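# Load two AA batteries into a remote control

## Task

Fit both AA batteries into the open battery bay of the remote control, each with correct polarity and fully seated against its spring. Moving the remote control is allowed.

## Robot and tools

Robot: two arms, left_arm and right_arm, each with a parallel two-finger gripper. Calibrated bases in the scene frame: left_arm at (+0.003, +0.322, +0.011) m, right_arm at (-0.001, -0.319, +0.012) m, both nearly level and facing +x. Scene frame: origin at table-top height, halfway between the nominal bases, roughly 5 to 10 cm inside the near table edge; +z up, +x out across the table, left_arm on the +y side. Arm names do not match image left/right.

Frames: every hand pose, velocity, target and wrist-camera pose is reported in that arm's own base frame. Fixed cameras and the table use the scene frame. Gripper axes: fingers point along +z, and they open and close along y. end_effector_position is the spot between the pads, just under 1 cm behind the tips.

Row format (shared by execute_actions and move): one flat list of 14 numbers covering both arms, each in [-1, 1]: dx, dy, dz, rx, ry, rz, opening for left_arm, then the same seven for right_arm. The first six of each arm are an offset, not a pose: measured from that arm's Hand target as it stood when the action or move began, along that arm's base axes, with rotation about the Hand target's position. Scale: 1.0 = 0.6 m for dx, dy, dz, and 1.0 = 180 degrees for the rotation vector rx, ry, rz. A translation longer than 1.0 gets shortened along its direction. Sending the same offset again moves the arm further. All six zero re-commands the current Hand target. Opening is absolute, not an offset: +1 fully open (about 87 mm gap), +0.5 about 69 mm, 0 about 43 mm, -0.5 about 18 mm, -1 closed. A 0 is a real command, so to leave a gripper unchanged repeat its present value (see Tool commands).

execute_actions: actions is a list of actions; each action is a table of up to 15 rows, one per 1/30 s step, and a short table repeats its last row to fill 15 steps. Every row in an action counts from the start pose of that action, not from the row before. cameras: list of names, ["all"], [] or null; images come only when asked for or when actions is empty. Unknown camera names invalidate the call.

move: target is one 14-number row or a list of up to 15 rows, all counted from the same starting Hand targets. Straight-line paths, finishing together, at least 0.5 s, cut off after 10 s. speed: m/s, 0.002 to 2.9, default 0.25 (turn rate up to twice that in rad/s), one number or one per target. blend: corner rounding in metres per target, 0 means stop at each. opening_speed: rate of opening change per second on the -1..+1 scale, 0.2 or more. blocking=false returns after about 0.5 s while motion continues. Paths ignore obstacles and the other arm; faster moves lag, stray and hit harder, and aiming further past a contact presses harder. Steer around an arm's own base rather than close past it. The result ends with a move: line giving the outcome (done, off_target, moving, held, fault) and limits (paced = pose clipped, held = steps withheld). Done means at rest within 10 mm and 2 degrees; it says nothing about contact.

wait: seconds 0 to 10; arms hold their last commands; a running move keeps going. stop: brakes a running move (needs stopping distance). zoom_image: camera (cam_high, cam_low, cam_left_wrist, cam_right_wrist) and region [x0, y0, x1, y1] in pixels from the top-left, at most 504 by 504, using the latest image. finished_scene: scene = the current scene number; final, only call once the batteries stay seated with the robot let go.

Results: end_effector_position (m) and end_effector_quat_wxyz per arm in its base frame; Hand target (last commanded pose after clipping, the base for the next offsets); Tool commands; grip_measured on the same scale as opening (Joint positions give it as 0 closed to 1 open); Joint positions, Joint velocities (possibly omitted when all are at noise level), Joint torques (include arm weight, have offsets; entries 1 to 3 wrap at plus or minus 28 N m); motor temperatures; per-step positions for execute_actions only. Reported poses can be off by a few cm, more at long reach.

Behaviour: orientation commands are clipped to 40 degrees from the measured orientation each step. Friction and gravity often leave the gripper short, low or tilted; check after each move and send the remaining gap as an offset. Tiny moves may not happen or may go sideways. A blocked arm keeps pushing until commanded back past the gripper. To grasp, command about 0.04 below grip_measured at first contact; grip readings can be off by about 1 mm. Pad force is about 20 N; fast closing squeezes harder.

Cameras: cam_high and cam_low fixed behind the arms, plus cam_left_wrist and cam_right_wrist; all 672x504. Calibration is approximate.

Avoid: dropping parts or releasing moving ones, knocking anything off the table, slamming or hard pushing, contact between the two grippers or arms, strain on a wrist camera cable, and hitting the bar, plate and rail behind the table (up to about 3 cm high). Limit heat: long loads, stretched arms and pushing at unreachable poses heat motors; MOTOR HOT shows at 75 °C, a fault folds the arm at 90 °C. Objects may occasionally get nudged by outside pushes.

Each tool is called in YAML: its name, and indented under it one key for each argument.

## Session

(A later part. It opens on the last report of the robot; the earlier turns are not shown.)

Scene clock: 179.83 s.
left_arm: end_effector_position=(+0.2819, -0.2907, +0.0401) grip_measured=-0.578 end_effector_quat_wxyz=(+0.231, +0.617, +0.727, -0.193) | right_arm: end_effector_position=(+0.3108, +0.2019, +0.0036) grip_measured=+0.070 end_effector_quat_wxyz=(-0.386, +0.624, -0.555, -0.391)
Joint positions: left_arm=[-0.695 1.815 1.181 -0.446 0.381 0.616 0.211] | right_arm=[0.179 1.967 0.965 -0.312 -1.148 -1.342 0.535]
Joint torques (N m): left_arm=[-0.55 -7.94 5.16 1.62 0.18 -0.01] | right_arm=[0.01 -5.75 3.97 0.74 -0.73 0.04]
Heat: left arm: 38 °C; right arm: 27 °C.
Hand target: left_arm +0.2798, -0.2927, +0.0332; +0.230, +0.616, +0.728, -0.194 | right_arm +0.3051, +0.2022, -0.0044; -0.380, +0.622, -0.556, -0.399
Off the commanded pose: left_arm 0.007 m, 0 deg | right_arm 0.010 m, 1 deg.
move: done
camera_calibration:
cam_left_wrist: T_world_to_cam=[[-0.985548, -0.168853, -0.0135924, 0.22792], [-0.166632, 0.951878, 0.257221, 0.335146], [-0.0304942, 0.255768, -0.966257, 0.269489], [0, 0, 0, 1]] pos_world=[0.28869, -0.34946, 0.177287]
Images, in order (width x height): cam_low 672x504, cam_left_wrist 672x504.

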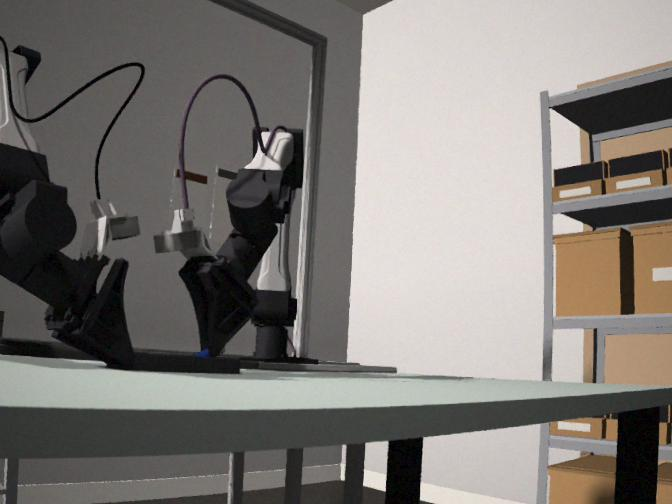

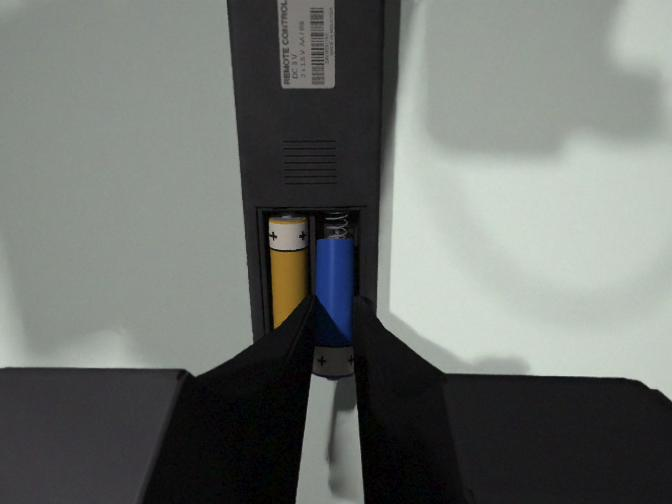

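move:
  target:
    - [0,0,0,0,0,0,-0.4,0,0,0,0,0,0,0.0]
    - [0,0.0,0.09,0,0,0,-0.4,0,0,0,0,0,0,0.0]
  speed: 0.15
  opening_speed: 0.6
  cameras: ["cam_left_wrist","cam_low"]

zoom_image:
  camera: "cam_left_wrist"
  region: [240, 180, 440, 400]

zoom_image:
  camera: "cam_low"
  region: [90, 300, 290, 400]

Scene clock: 182.23 s.
left_arm: end_effector_position=(+0.2766, -0.2856, +0.0664) grip_measured=-0.400 end_effector_quat_wxyz=(+0.209, +0.616, +0.735, -0.191) | right_arm: end_effector_position=(+0.3109, +0.2019, +0.0036) grip_measured=+0.070 end_effector_quat_wxyz=(-0.386, +0.624, -0.555, -0.391)
Joint positions: left_arm=[-0.695 1.791 1.278 -0.615 0.377 0.615 0.3] | right_arm=[0.179 1.967 0.965 -0.312 -1.148 -1.342 0.535]
Joint torques (N m): left_arm=[-0.54 -11.9 9.89 1.12 0.27 -0.01] | right_arm=[-0.01 -5.7 4.11 0.8 -0.74 0]
Heat: left arm: 38 °C; right arm: 27 °C.
Hand target: left_arm +0.2798, -0.2927, +0.0872; +0.230, +0.616, +0.728, -0.194 | right_arm +0.3051, +0.2022, -0.0044; -0.380, +0.623, -0.556, -0.398
Off the commanded pose: left_arm 0.022 m, 3 deg | right_arm 0.010 m, 1 deg.
move: off_target (left_arm)
camera_calibration:
cam_left_wrist: T_world_to_cam=[[-0.985083, -0.171392, 0.0153514, 0.221229], [-0.159409, 0.942516, 0.293689, 0.315571], [-0.0648049, 0.286861, -0.955778, 0.311099], [0, 0, 0, 1]] pos_world=[0.288395, -0.348756, 0.201265]
Images, in order (width x height): cam_low 672x504, cam_left_wrist 672x504.

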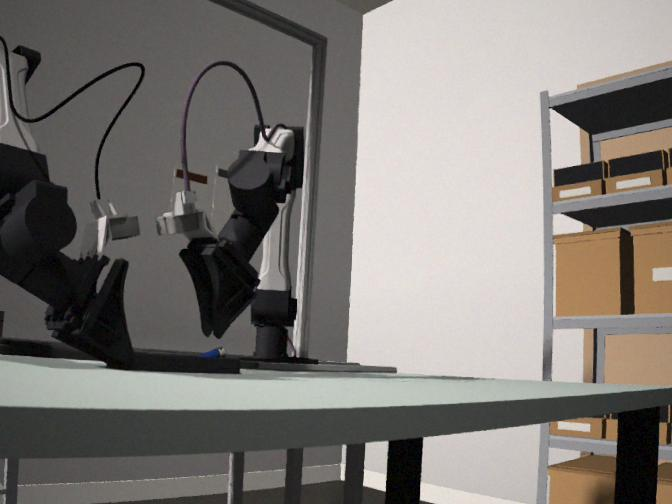

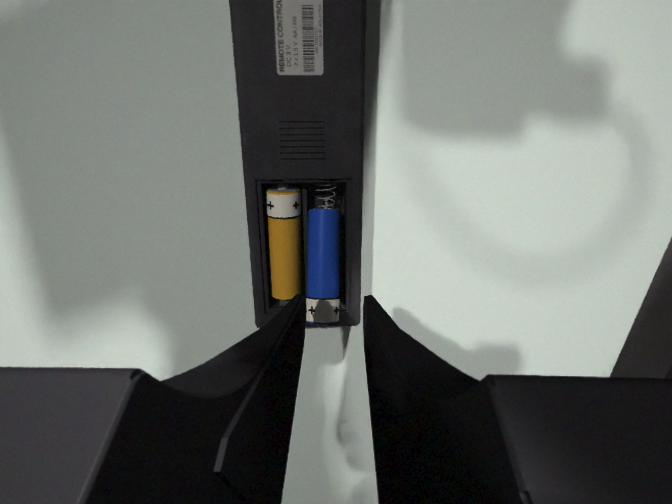

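Scaled by 2.291 from the camera's 672x504 image, which has a finer 960x720 frame.

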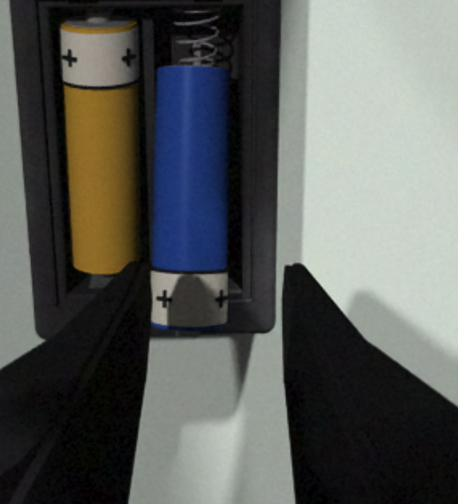

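Scaled by 2.520 from the camera's 672x504 image, which has a finer 960x720 frame.

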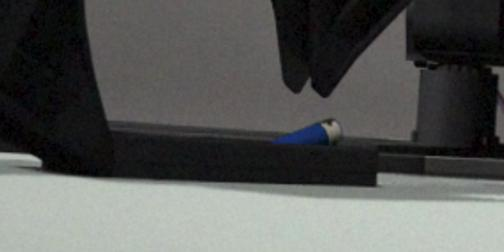

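move:
  target:
    - [-0.0105,0.1,0.02,-0.148,-0.0246,0,-0.83,0,0,0,0,0,0,0.0]
    - [-0.0105,0.09,-0.068,-0.148,-0.0246,0,-0.83,0,0,0,0,0,0,0.0]
  speed: 0.15
  cameras: ["cam_left_wrist","cam_low"]

zoom_image:
  camera: "cam_left_wrist"
  region: [240, 180, 440, 330]

zoom_image:
  camera: "cam_low"
  region: [90, 300, 290, 400]

Scene clock: 186.60 s.
left_arm: end_effector_position=(+0.2753, -0.2366, +0.0486) grip_measured=-0.830 end_effector_quat_wxyz=(+0.391, +0.553, +0.658, -0.330) | right_arm: end_effector_position=(+0.3109, +0.2019, +0.0036) grip_measured=+0.070 end_effector_quat_wxyz=(-0.386, +0.624, -0.555, -0.391)
Joint positions: left_arm=[-0.391 1.582 0.677 0.111 0.839 0.647 0.085] | right_arm=[0.179 1.967 0.965 -0.312 -1.148 -1.342 0.535]
Joint torques (N m): left_arm=[-0.42 -5.81 4.89 1.96 0.36 0.03] | right_arm=[0.05 -5.71 4.01 0.76 -0.74 0.05]
Heat: left arm: 38 °C; right arm: 27 °C.
Hand target: left_arm +0.2734, -0.2386, +0.0463; +0.393, +0.553, +0.654, -0.333 | right_arm +0.3051, +0.2022, -0.0044; -0.380, +0.623, -0.556, -0.398
Off the commanded pose: left_arm 0.004 m, 1 deg | right_arm 0.010 m, 1 deg.
move: done
camera_calibration:
cam_left_wrist: T_world_to_cam=[[-0.983924, -0.178559, -0.00309012, 0.227479], [-0.174311, 0.963994, -0.200829, 0.307627], [0.0388386, -0.197062, -0.979621, 0.138139], [0, 0, 0, 1]] pos_world=[0.27208, -0.22871, 0.197807]
Images, in order (width x height): cam_low 672x504, cam_left_wrist 672x504.

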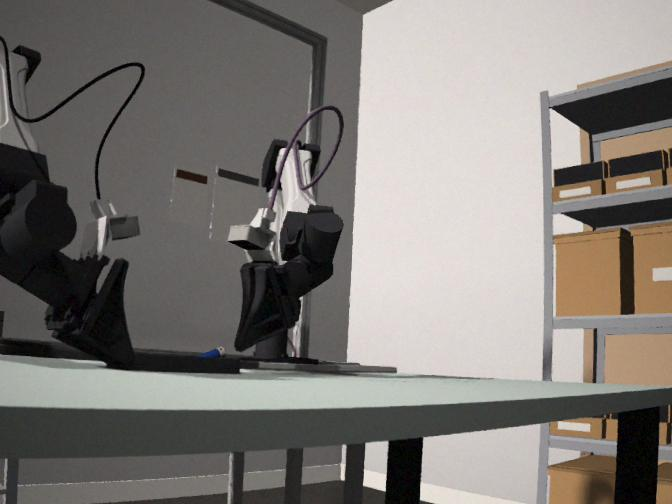

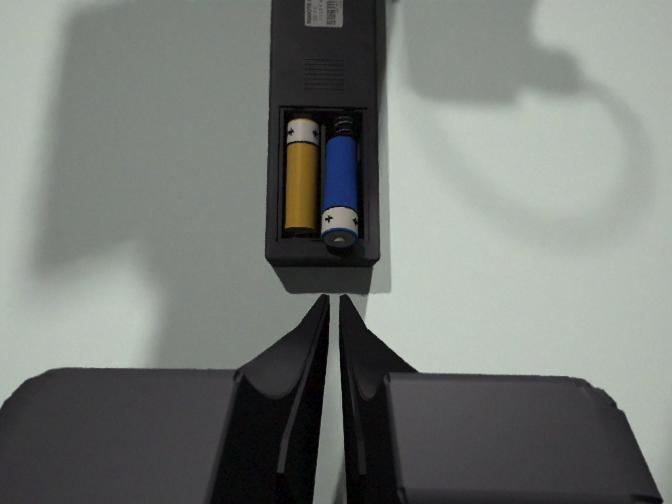

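Scaled by 2.520 from the camera's 672x504 image, which has a finer 960x720 frame.

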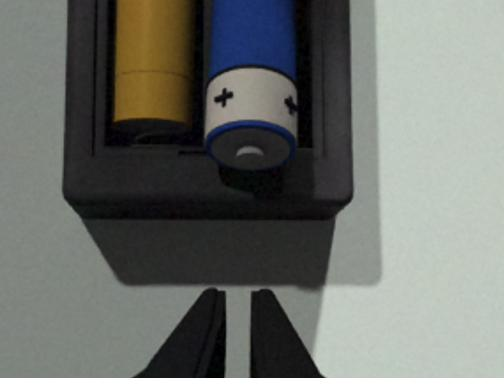

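Scaled by 2.520 from the camera's 672x504 image, which has a finer 960x720 frame.

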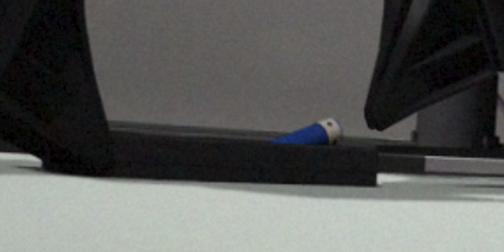

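move:
  target:
    - [0.0015,-0.03,0.0,0,0,0,-0.83,0,0,0,0,0,0,0.0]
    - [0.012,-0.093,0.001,0,0,0,-0.83,0,0,0,0,0,0,0.0]
  speed: 0.06
  cameras: ["cam_left_wrist","cam_low"]

zoom_image:
  camera: "cam_left_wrist"
  region: [240, 180, 440, 330]

zoom_image:
  camera: "cam_low"
  region: [90, 300, 290, 400]

Scene clock: 189.10 s.
left_arm: end_effector_position=(+0.2759, -0.2680, +0.0388) grip_measured=-0.830 end_effector_quat_wxyz=(+0.372, +0.535, +0.686, -0.323) | right_arm: end_effector_position=(+0.3158, +0.1933, +0.0031) grip_measured=+0.070 end_effector_quat_wxyz=(-0.390, +0.617, -0.565, -0.385)
Joint positions: left_arm=[-0.508 1.654 0.718 0.187 0.715 0.495 0.085] | right_arm=[0.152 1.967 0.965 -0.314 -1.145 -1.342 0.535]
Joint torques (N m): left_arm=[-3.88 -3.43 9.43 2.54 0.38 0.06] | right_arm=[2.36 -5.81 3.95 0.74 -0.77 0.01]
Heat: left arm: 37 °C; right arm: 27 °C.
Hand target: left_arm +0.2807, -0.2944, +0.0470; +0.394, +0.554, +0.654, -0.333 | right_arm +0.3051, +0.2022, -0.0044; -0.380, +0.623, -0.556, -0.398
Off the commanded pose: left_arm 0.028 m, 5 deg | right_arm 0.016 m, 2 deg.
move: off_target (left_arm, right_arm)
camera_calibration:
cam_left_wrist: T_world_to_cam=[[-0.973524, -0.225236, 0.0389721, 0.205375], [-0.228575, 0.960641, -0.15787, 0.348532], [-0.00188014, -0.162598, -0.986691, 0.143021], [0, 0, 0, 1]] pos_world=[0.279872, -0.265301, 0.188137]
Images, in order (width x height): cam_low 672x504, cam_left_wrist 672x504.

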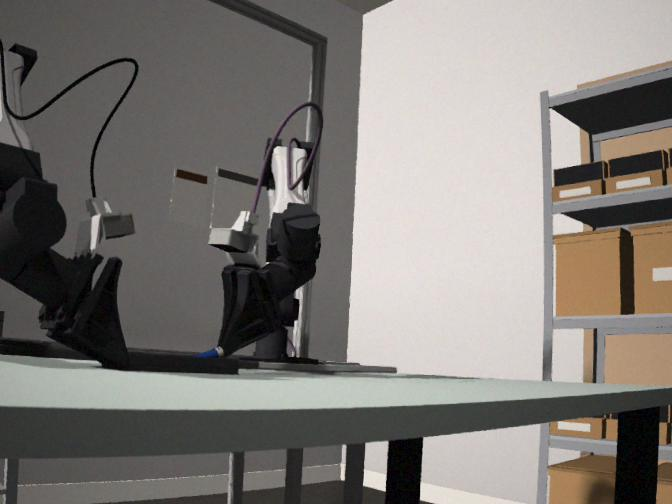

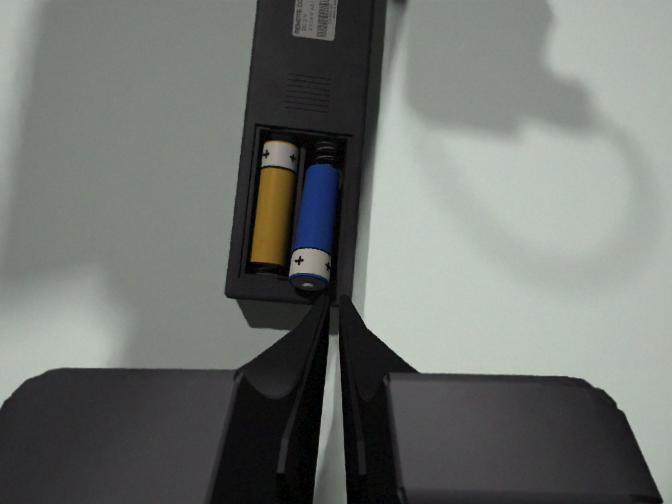

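Scaled by 2.520 from the camera's 672x504 image, which has a finer 960x720 frame.

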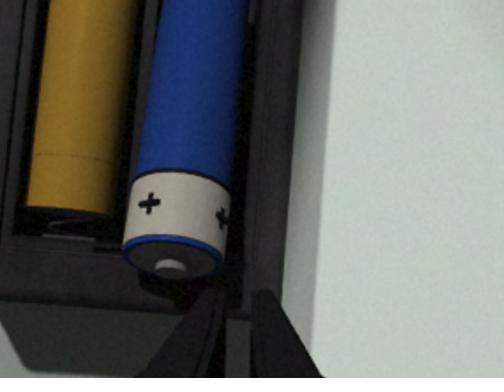

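Scaled by 2.520 from the camera's 672x504 image, which has a finer 960x720 frame.

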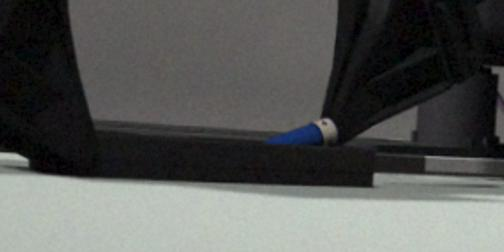

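move:
  target:
    - [0.0,0.06,0.02,0,0,-0.025,-0.83,0,0,0,0,0,0,0.0]
    - [0.008,0.075,0.009,0,0,-0.025,-0.83,0,0,0,0,0,0,0.0]
  speed: 0.12
  cameras: ["cam_left_wrist","cam_low"]

zoom_image:
  camera: "cam_left_wrist"
  region: [240, 180, 440, 330]

zoom_image:
  camera: "cam_low"
  region: [90, 300, 290, 400]

Scene clock: 191.30 s.
left_arm: end_effector_position=(+0.2778, -0.2451, +0.0443) grip_measured=-0.830 end_effector_quat_wxyz=(+0.369, +0.571, +0.646, -0.347) | right_arm: end_effector_position=(+0.3124, +0.1988, +0.0033) grip_measured=+0.070 end_effector_quat_wxyz=(-0.387, +0.622, -0.559, -0.389)
Joint positions: left_arm=[-0.399 1.654 0.756 0.029 0.879 0.708 0.085] | right_arm=[0.17 1.967 0.965 -0.314 -1.146 -1.342 0.535]
Joint torques (N m): left_arm=[0.1 -6.06 9.33 1.47 0.55 0.27] | right_arm=[0.94 -5.76 4.01 0.74 -0.77 0.02]
Heat: left arm: 37 °C; right arm: 27 °C.
Hand target: left_arm +0.2854, -0.2494, +0.0523; +0.380, +0.579, +0.632, -0.348 | right_arm +0.3051, +0.2021, -0.0044; -0.380, +0.622, -0.556, -0.398
Off the commanded pose: left_arm 0.012 m, 2 deg | right_arm 0.011 m, 1 deg.
move: off_target (left_arm, right_arm)
camera_calibration:
cam_left_wrist: T_world_to_cam=[[-0.993198, -0.114685, 0.0201532, 0.245589], [-0.116424, 0.975008, -0.189223, 0.301453], [0.00205138, -0.190282, -0.981727, 0.144052], [0, 0, 0, 1]] pos_world=[0.278719, -0.238343, 0.193512]
Images, in order (width x height): cam_low 672x504, cam_left_wrist 672x504.

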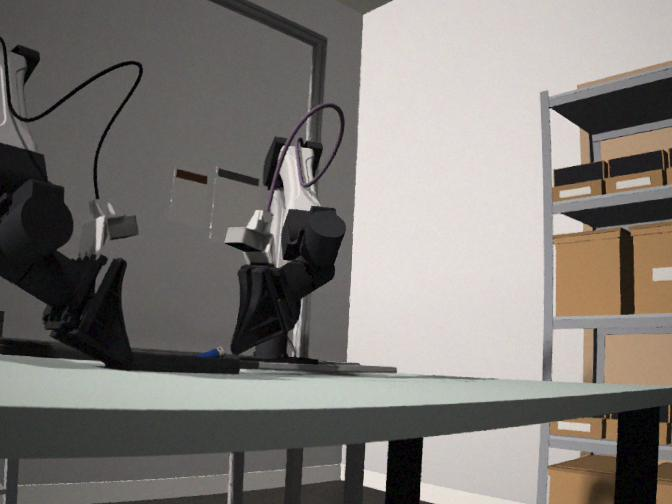

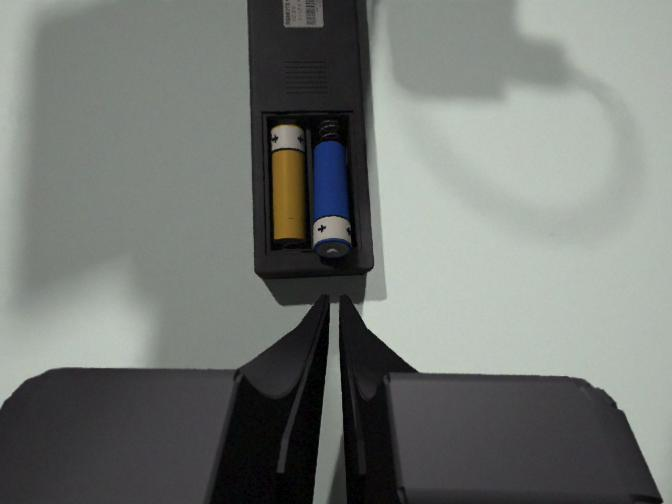

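Scaled by 2.520 from the camera's 672x504 image, which has a finer 960x720 frame.

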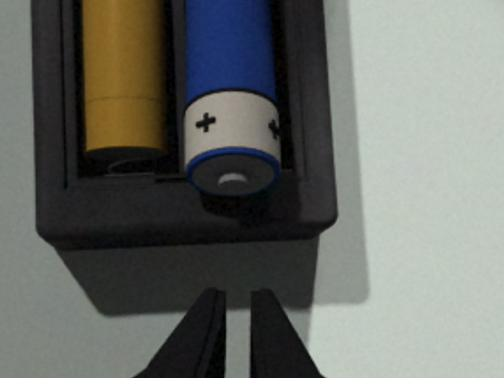

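Scaled by 2.520 from the camera's 672x504 image, which has a finer 960x720 frame.

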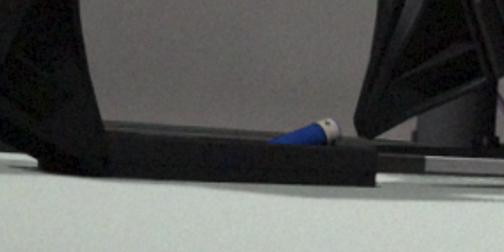

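move:
  target:
    - [0.004,-0.005,0.012,0,0,0,-0.83,0,0,0,0,0,0,0.0]
    - [0.008,-0.03,0.014,0,0,0,-0.83,0,0,0,0,0,0,0.0]
    - [0.018,-0.085,0.016,0,0,0,-0.83,0,0,0,0,0,0,0.0]
  speed: 0.06
  cameras: ["cam_left_wrist","cam_low"]

zoom_image:
  camera: "cam_left_wrist"
  region: [240, 180, 440, 330]

zoom_image:
  camera: "cam_low"
  region: [90, 300, 290, 400]

Scene clock: 194.23 s.
left_arm: end_effector_position=(+0.2839, -0.2920, +0.0512) grip_measured=-0.830 end_effector_quat_wxyz=(+0.359, +0.577, +0.644, -0.351) | right_arm: end_effector_position=(+0.3124, +0.1989, +0.0034) grip_measured=+0.070 end_effector_quat_wxyz=(-0.387, +0.622, -0.559, -0.389)
Joint positions: left_arm=[-0.525 1.735 0.875 0.063 0.805 0.594 0.085] | right_arm=[0.17 1.967 0.965 -0.314 -1.147 -1.342 0.535]
Joint torques (N m): left_arm=[-0.21 -7.02 9.46 1.99 0.33 0.04] | right_arm=[0.85 -5.71 4 0.77 -0.73 0.03]
Heat: left arm: 36 °C; right arm: 27 °C.
Hand target: left_arm +0.2963, -0.3004, +0.0619; +0.380, +0.579, +0.632, -0.348 | right_arm +0.3051, +0.2021, -0.0044; -0.380, +0.622, -0.556, -0.398
Off the commanded pose: left_arm 0.018 m, 3 deg | right_arm 0.011 m, 1 deg.
move: off_target (left_arm, right_arm)
camera_calibration:
cam_left_wrist: T_world_to_cam=[[-0.994955, -0.0952001, 0.0316555, 0.251779], [-0.0993441, 0.978914, -0.178489, 0.345018], [-0.0139959, -0.180733, -0.983433, 0.149382], [0, 0, 0, 1]] pos_world=[0.286875, -0.286775, 0.200519]
Images, in order (width x height): cam_low 672x504, cam_left_wrist 672x504.

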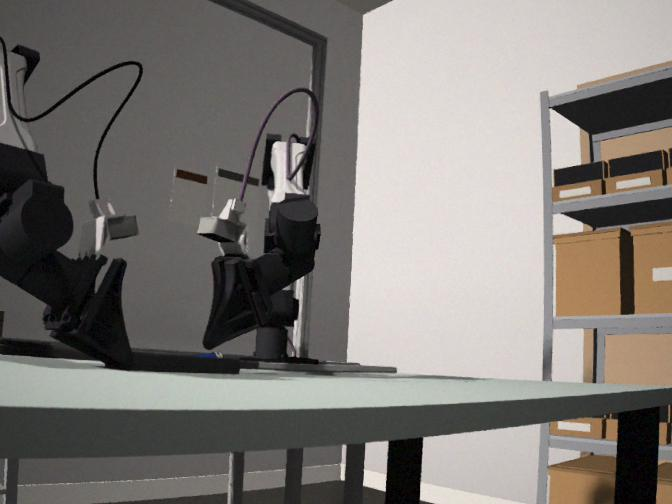

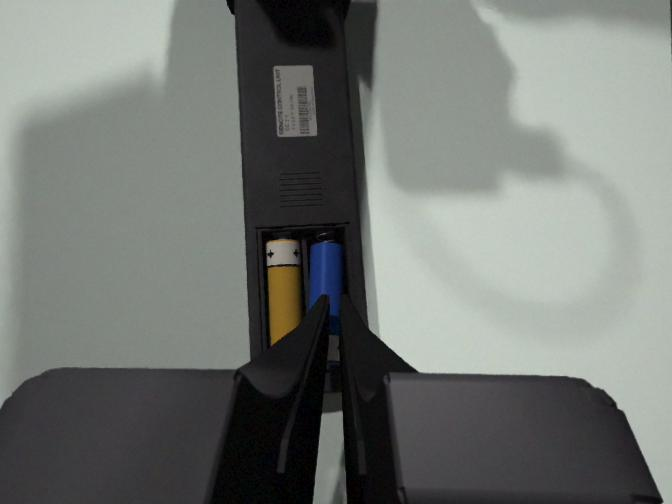

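Scaled by 2.520 from the camera's 672x504 image, which has a finer 960x720 frame.

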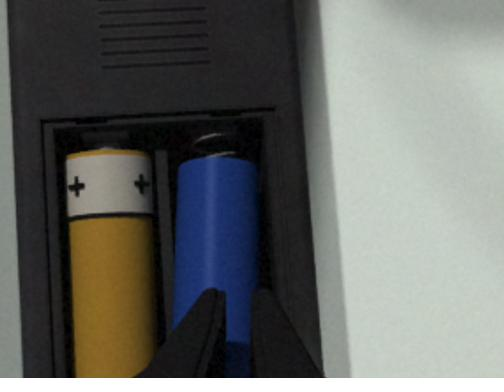

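Scaled by 2.520 from the camera's 672x504 image, which has a finer 960x720 frame.

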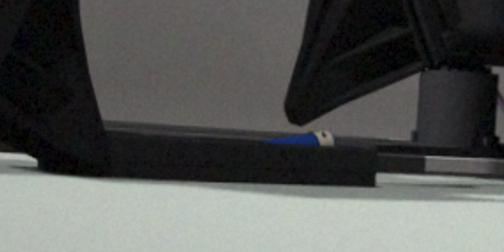

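move:
  target:
    - [-0.006,0.045,0.01,0,0,0,-0.83,0,0,0,0,0,0,0.0]
  speed: 0.12
  cameras: ["cam_left_wrist","cam_low"]

zoom_image:
  camera: "cam_left_wrist"
  region: [240, 130, 440, 330]

zoom_image:
  camera: "cam_low"
  region: [90, 300, 290, 400]

Scene clock: 196.00 s.
left_arm: end_effector_position=(+0.2938, -0.2735, +0.0569) grip_measured=-0.830 end_effector_quat_wxyz=(+0.368, +0.571, +0.646, -0.347) | right_arm: end_effector_position=(+0.3124, +0.1989, +0.0034) grip_measured=+0.070 end_effector_quat_wxyz=(-0.387, +0.622, -0.559, -0.389)
Joint positions: left_arm=[-0.462 1.712 0.875 0.02 0.838 0.638 0.085] | right_arm=[0.17 1.967 0.965 -0.314 -1.147 -1.342 0.535]
Joint torques (N m): left_arm=[0.18 -10.82 6.05 1.57 0.5 0.28] | right_arm=[0.87 -5.64 3.99 0.75 -0.74 0]
Heat: left arm: 36 °C; right arm: 27 °C.
Hand target: left_arm +0.2927, -0.2734, +0.0680; +0.380, +0.579, +0.632, -0.348 | right_arm +0.3051, +0.2021, -0.0044; -0.380, +0.622, -0.556, -0.398
Off the commanded pose: left_arm 0.011 m, 2 deg | right_arm 0.011 m, 1 deg.
move: off_target (left_arm, right_arm)
camera_calibration:
cam_left_wrist: T_world_to_cam=[[-0.993256, -0.113612, 0.0231044, 0.258048], [-0.115931, 0.975426, -0.187361, 0.33322], [-0.00125013, -0.188776, -0.982019, 0.152383], [0, 0, 0, 1]] pos_world=[0.295129, -0.266948, 0.206113]
Images, in order (width x height): cam_low 672x504, cam_left_wrist 672x504.

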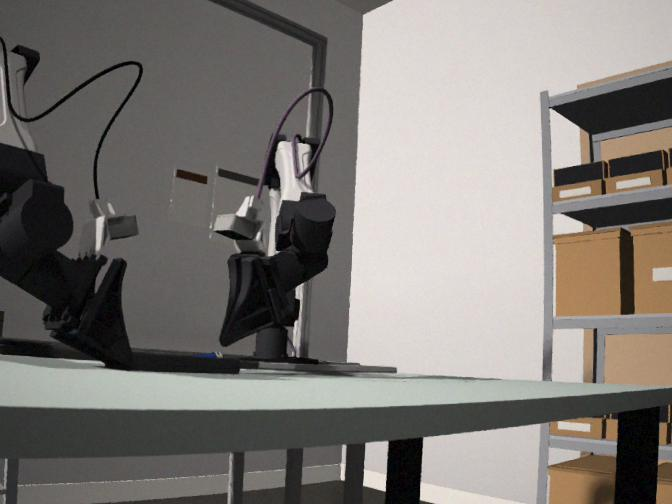

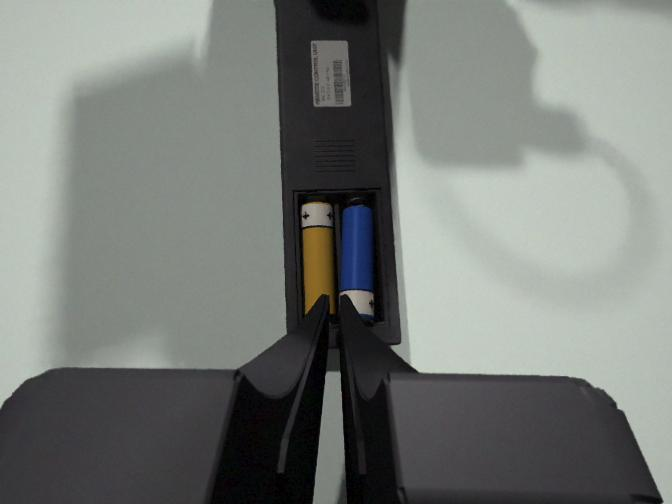

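Scaled by 2.520 from the camera's 672x504 image, which has a finer 960x720 frame.

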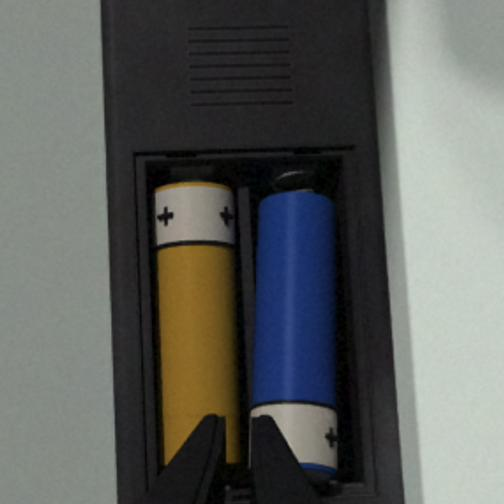

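Scaled by 2.520 from the camera's 672x504 image, which has a finer 960x720 frame.

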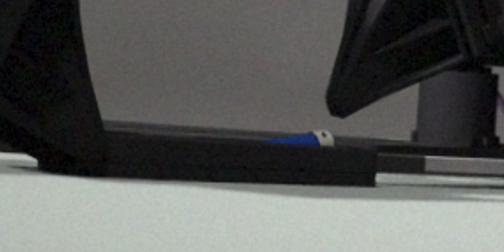

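move:
  target:
    - [-0.018,0.003,-0.01,0,0,0,-0.83,0,0,0,0,0,0,0.0]
  speed: 0.08
  cameras: ["cam_left_wrist","cam_low"]

zoom_image:
  camera: "cam_left_wrist"
  region: [240, 180, 440, 330]

zoom_image:
  camera: "cam_low"
  region: [90, 300, 290, 400]

Scene clock: 197.43 s.
left_arm: end_effector_position=(+0.2824, -0.2678, +0.0508) grip_measured=-0.830 end_effector_quat_wxyz=(+0.360, +0.570, +0.651, -0.349) | right_arm: end_effector_position=(+0.3124, +0.1989, +0.0034) grip_measured=+0.070 end_effector_quat_wxyz=(-0.387, +0.622, -0.559, -0.389)
Joint positions: left_arm=[-0.462 1.689 0.829 0.023 0.838 0.638 0.085] | right_arm=[0.17 1.967 0.965 -0.314 -1.147 -1.342 0.535]
Joint torques (N m): left_arm=[-0.49 -10.62 4.97 1.92 0.48 0.2] | right_arm=[0.92 -5.78 4.12 0.81 -0.74 0.03]
Heat: left arm: 36 °C; right arm: 27 °C.
Hand target: left_arm +0.2819, -0.2716, +0.0620; +0.380, +0.579, +0.632, -0.348 | right_arm +0.3051, +0.2021, -0.0044; -0.380, +0.622, -0.556, -0.398
Off the commanded pose: left_arm 0.012 m, 3 deg | right_arm 0.011 m, 1 deg.
move: off_target (left_arm, right_arm)
camera_calibration:
cam_left_wrist: T_world_to_cam=[[-0.992747, -0.113706, 0.0390538, 0.246621], [-0.118864, 0.977023, -0.176909, 0.326062], [-0.0180409, -0.180268, -0.983452, 0.154523], [0, 0, 0, 1]] pos_world=[0.286377, -0.262672, 0.200018]
Images, in order (width x height): cam_low 672x504, cam_left_wrist 672x504.

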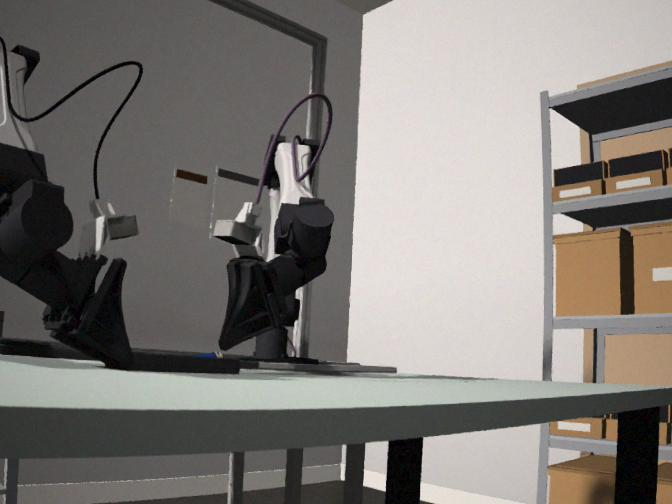

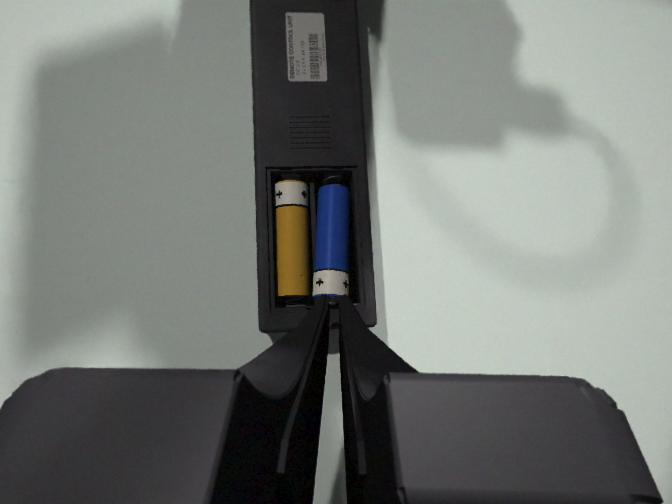

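Scaled by 2.520 from the camera's 672x504 image, which has a finer 960x720 frame.

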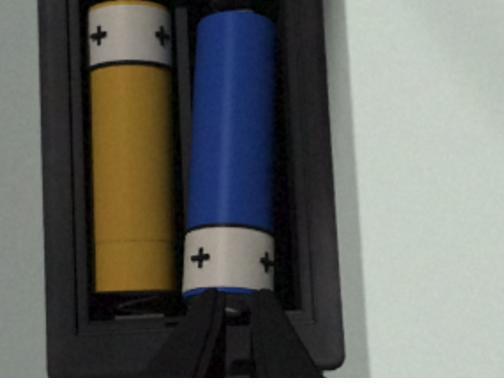

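Scaled by 2.520 from the camera's 672x504 image, which has a finer 960x720 frame.

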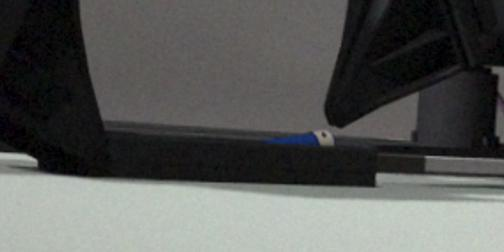

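move:
  target:
    - [0.003,-0.012,-0.004,0,0,0,-0.83,0,0,0,0,0,0,0.0]
    - [0.003,-0.013,-0.04,0,0,0,-0.83,0,0,0,0,0,0,0.0]
    - [0.003,-0.013,-0.08,0,0,0,-0.83,0,0,0,0,0,0,0.0]
  speed: 0.06
  cameras: ["cam_left_wrist","cam_low"]

zoom_image:
  camera: "cam_left_wrist"
  region: [240, 180, 440, 330]

zoom_image:
  camera: "cam_low"
  region: [90, 300, 290, 400]

Scene clock: 200.53 s.
left_arm: end_effector_position=(+0.2874, -0.2908, +0.0436) grip_measured=-0.830 end_effector_quat_wxyz=(+0.410, +0.587, +0.594, -0.366) | right_arm: end_effector_position=(+0.3125, +0.1989, +0.0034) grip_measured=+0.070 end_effector_quat_wxyz=(-0.387, +0.622, -0.559, -0.389)
Joint positions: left_arm=[-0.487 1.773 0.773 0.309 0.9 0.624 0.085] | right_arm=[0.17 1.967 0.965 -0.313 -1.147 -1.342 0.535]
Joint torques (N m): left_arm=[-0.03 -4.71 3.22 1.4 -0.49 0.1] | right_arm=[0.98 -5.67 4 0.74 -0.72 0.03]
Heat: left arm: 36 °C; right arm: 27 °C.
Hand target: left_arm +0.2836, -0.2794, +0.0139; +0.380, +0.579, +0.632, -0.348 | right_arm +0.3051, +0.2021, -0.0044; -0.380, +0.622, -0.556, -0.398
Off the commanded pose: left_arm 0.032 m, 6 deg | right_arm 0.011 m, 1 deg.
move: off_target (left_arm, right_arm)
camera_calibration:
cam_left_wrist: T_world_to_cam=[[-0.99746, -0.050268, -0.0504641, 0.272972], [-0.0336807, 0.957132, -0.287688, 0.32239], [0.0627623, -0.285258, -0.956394, 0.0885489], [0, 0, 0, 1]] pos_world=[0.27758, -0.269589, 0.191211]
Images, in order (width x height): cam_low 672x504, cam_left_wrist 672x504.

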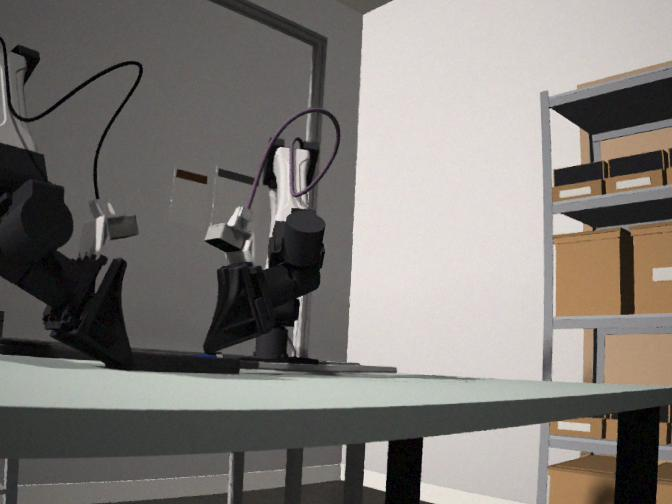

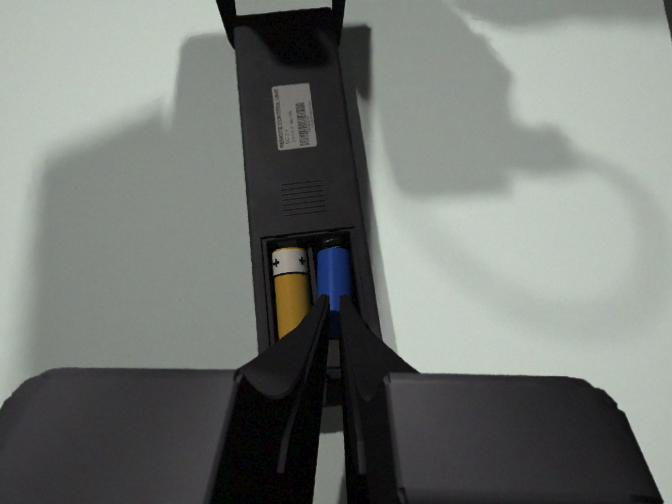

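Scaled by 2.520 from the camera's 672x504 image, which has a finer 960x720 frame.

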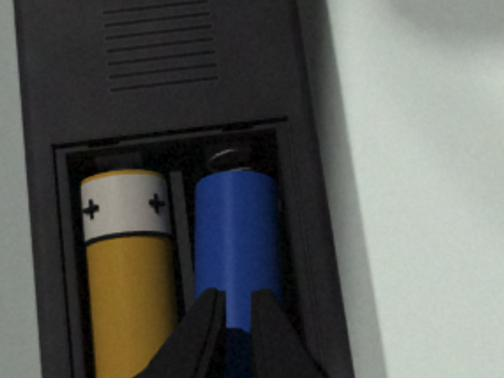

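Scaled by 2.520 from the camera's 672x504 image, which has a finer 960x720 frame.

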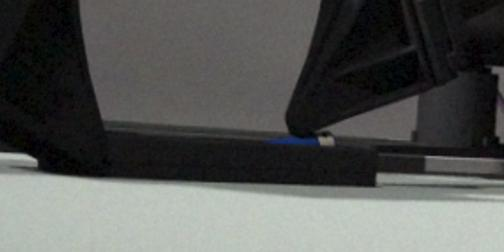

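move:
  target:
    - [0.0,0.01,0.09,0.0,0.0,0,-0.83,0,0,0,0,0,0,0.0]
    - [0.0,0.008,0.085,0.148,0.015,0,-0.83,0,0,0,0,0,0,0.0]
  speed: 0.15
  cameras: ["cam_left_wrist","cam_low"]

zoom_image:
  camera: "cam_left_wrist"
  region: [240, 180, 440, 330]

zoom_image:
  camera: "cam_low"
  region: [90, 300, 290, 400]

Scene clock: 204.60 s.
left_arm: end_effector_position=(+0.2781, -0.2688, +0.0581) grip_measured=-0.830 end_effector_quat_wxyz=(+0.214, +0.635, +0.712, -0.209) | right_arm: end_effector_position=(+0.3126, +0.1989, +0.0034) grip_measured=+0.070 end_effector_quat_wxyz=(-0.387, +0.622, -0.559, -0.389)
Joint positions: left_arm=[-0.635 1.768 1.21 -0.589 0.45 0.723 0.085] | right_arm=[0.17 1.967 0.965 -0.312 -1.147 -1.342 0.535]
Joint torques (N m): left_arm=[-0.35 -7.66 10.32 1.09 0.25 0.22] | right_arm=[0.85 -5.74 4.03 0.76 -0.69 0.01]
Heat: left arm: 36 °C; right arm: 27 °C.
Hand target: left_arm +0.2836, -0.2746, +0.0650; +0.222, +0.642, +0.704, -0.206 | right_arm +0.3051, +0.2021, -0.0044; -0.380, +0.623, -0.556, -0.398
Off the commanded pose: left_arm 0.011 m, 2 deg | right_arm 0.011 m, 1 deg.
move: off_target (left_arm, right_arm)
camera_calibration:
cam_left_wrist: T_world_to_cam=[[-0.993623, -0.111507, 0.0167062, 0.244013], [-0.103305, 0.959692, 0.261379, 0.293281], [-0.0451784, 0.257986, -0.965092, 0.285787], [0, 0, 0, 1]] pos_world=[0.285665, -0.327979, 0.195077]
Images, in order (width x height): cam_low 672x504, cam_left_wrist 672x504.

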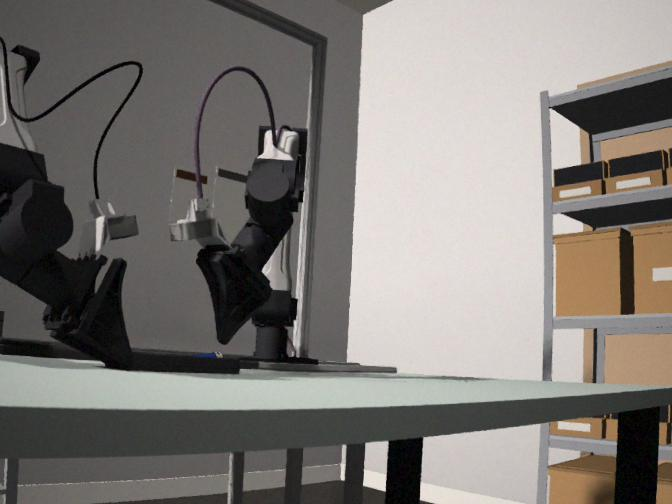

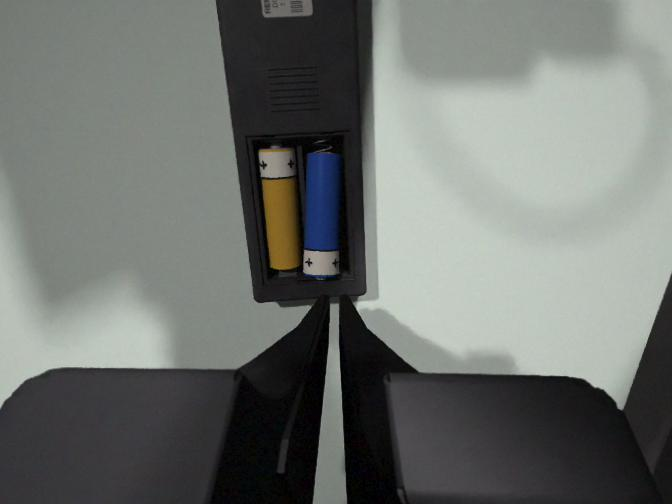

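Scaled by 2.520 from the camera's 672x504 image, which has a finer 960x720 frame.

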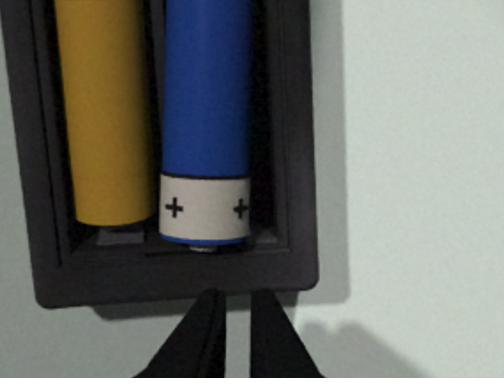

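Scaled by 2.520 from the camera's 672x504 image, which has a finer 960x720 frame.

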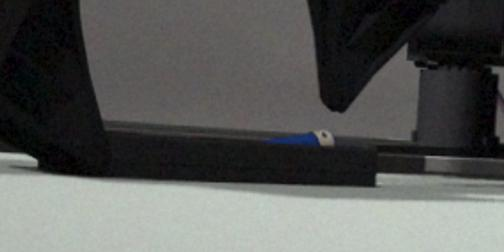

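move:
  target:
    - [0.007,-0.0085,-0.02,0,0,0,-0.83,0,0,0,0,0,0,0.0]
  speed: 0.1
  cameras: ["cam_left_wrist"]

zoom_image:
  camera: "cam_left_wrist"
  region: [240, 180, 440, 330]

Scene clock: 205.90 s.
left_arm: end_effector_position=(+0.2769, -0.2690, +0.0453) grip_measured=-0.830 end_effector_quat_wxyz=(+0.200, +0.635, +0.716, -0.209) | right_arm: end_effector_position=(+0.3126, +0.1989, +0.0034) grip_measured=+0.070 end_effector_quat_wxyz=(-0.387, +0.622, -0.559, -0.389)
Joint positions: left_arm=[-0.638 1.805 1.21 -0.582 0.448 0.723 0.085] | right_arm=[0.17 1.967 0.965 -0.312 -1.147 -1.342 0.535]
Joint torques (N m): left_arm=[-0.47 -8.01 9.81 1.38 0.23 0.16] | right_arm=[0.96 -5.68 4.07 0.75 -0.72 0]
Heat: left arm: 36 °C; right arm: 27 °C.
Hand target: left_arm +0.2878, -0.2797, +0.0530; +0.222, +0.642, +0.704, -0.206 | right_arm +0.3051, +0.2021, -0.0044; -0.380, +0.623, -0.556, -0.398
Off the commanded pose: left_arm 0.017 m, 3 deg | right_arm 0.011 m, 1 deg.
move: off_target (left_arm, right_arm)
camera_calibration:
cam_left_wrist: T_world_to_cam=[[-0.993262, -0.109708, 0.0373517, 0.242555], [-0.0948484, 0.954726, 0.28196, 0.292039], [-0.0665939, 0.276518, -0.958699, 0.283995], [0, 0, 0, 1]] pos_world=[0.287533, -0.330737, 0.180862]
Images, in order (width x height): cam_left_wrist 672x504.

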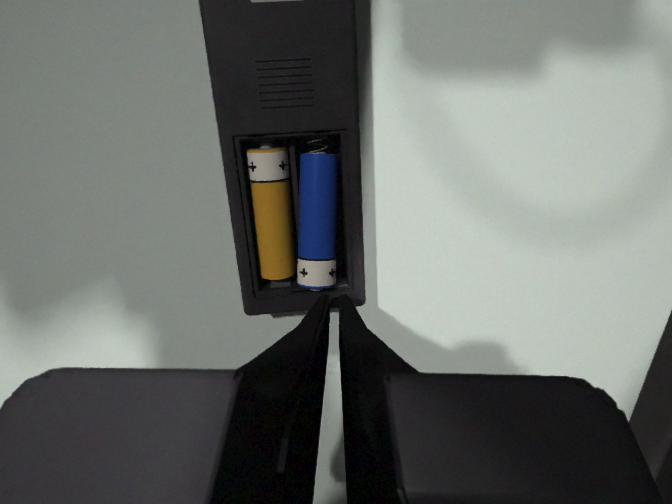

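Scaled by 2.520 from the camera's 672x504 image, which has a finer 960x720 frame.

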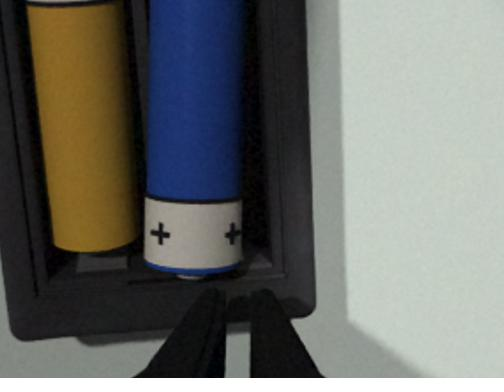

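move:
  target:
    - [0.003,-0.018,0.015,0,0,0,-0.83,0,0,0,0,0,0,0.0]
  speed: 0.1
  cameras: ["cam_left_wrist","cam_low"]

zoom_image:
  camera: "cam_left_wrist"
  region: [240, 180, 440, 330]

zoom_image:
  camera: "cam_low"
  region: [90, 300, 290, 400]

Scene clock: 207.10 s.
left_arm: end_effector_position=(+0.2851, -0.2840, +0.0557) grip_measured=-0.830 end_effector_quat_wxyz=(+0.216, +0.643, +0.705, -0.206) | right_arm: end_effector_position=(+0.3126, +0.1989, +0.0034) grip_measured=+0.070 end_effector_quat_wxyz=(-0.387, +0.622, -0.559, -0.389)
Joint positions: left_arm=[-0.659 1.821 1.265 -0.582 0.44 0.722 0.085] | right_arm=[0.17 1.967 0.965 -0.312 -1.147 -1.342 0.535]
Joint torques (N m): left_arm=[-0.47 -8.12 10.22 1.14 0.24 0] | right_arm=[0.91 -5.82 4.07 0.75 -0.76 0.04]
Heat: left arm: 36 °C; right arm: 27 °C.
Hand target: left_arm +0.2896, -0.2905, +0.0620; +0.222, +0.643, +0.704, -0.206 | right_arm +0.3051, +0.2021, -0.0044; -0.380, +0.623, -0.556, -0.398
Off the commanded pose: left_arm 0.010 m, 1 deg | right_arm 0.011 m, 1 deg.
move: off_target (right_arm)
camera_calibration:
cam_left_wrist: T_world_to_cam=[[-0.995751, -0.0919747, 0.00460193, 0.256204], [-0.0875602, 0.96107, 0.262065, 0.305132], [-0.0285261, 0.260549, -0.965039, 0.283641], [0, 0, 0, 1]] pos_world=[0.289924, -0.343591, 0.192581]
Images, in order (width x height): cam_low 672x504, cam_left_wrist 672x504.

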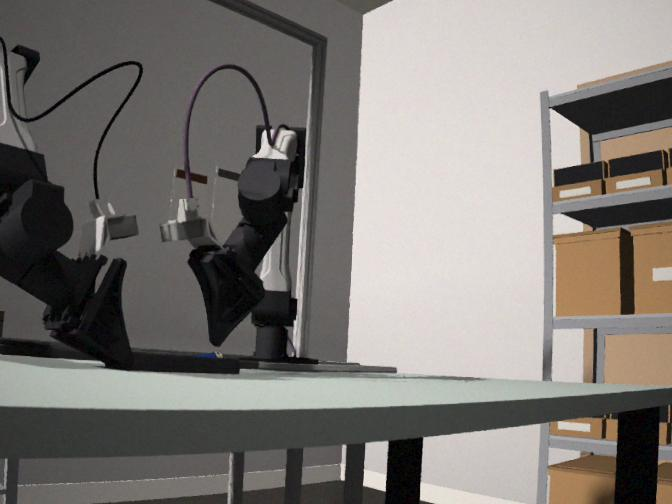

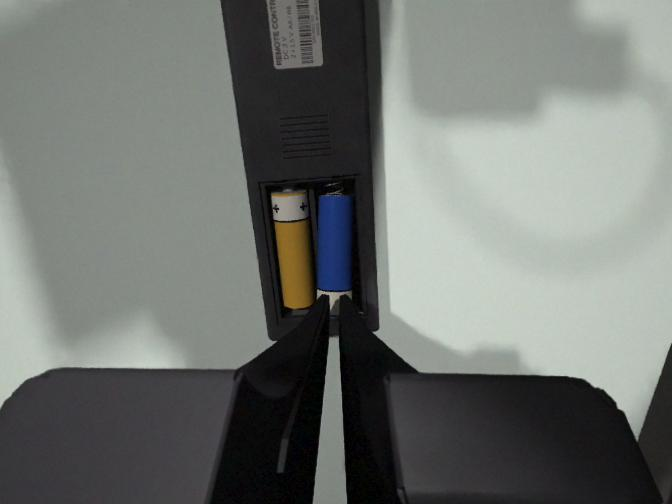

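Scaled by 2.520 from the camera's 672x504 image, which has a finer 960x720 frame.

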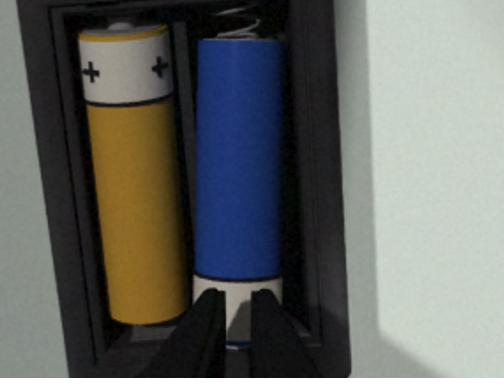

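Scaled by 2.520 from the camera's 672x504 image, which has a finer 960x720 frame.

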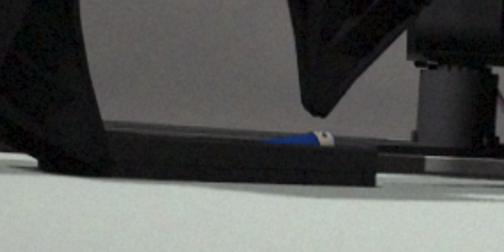

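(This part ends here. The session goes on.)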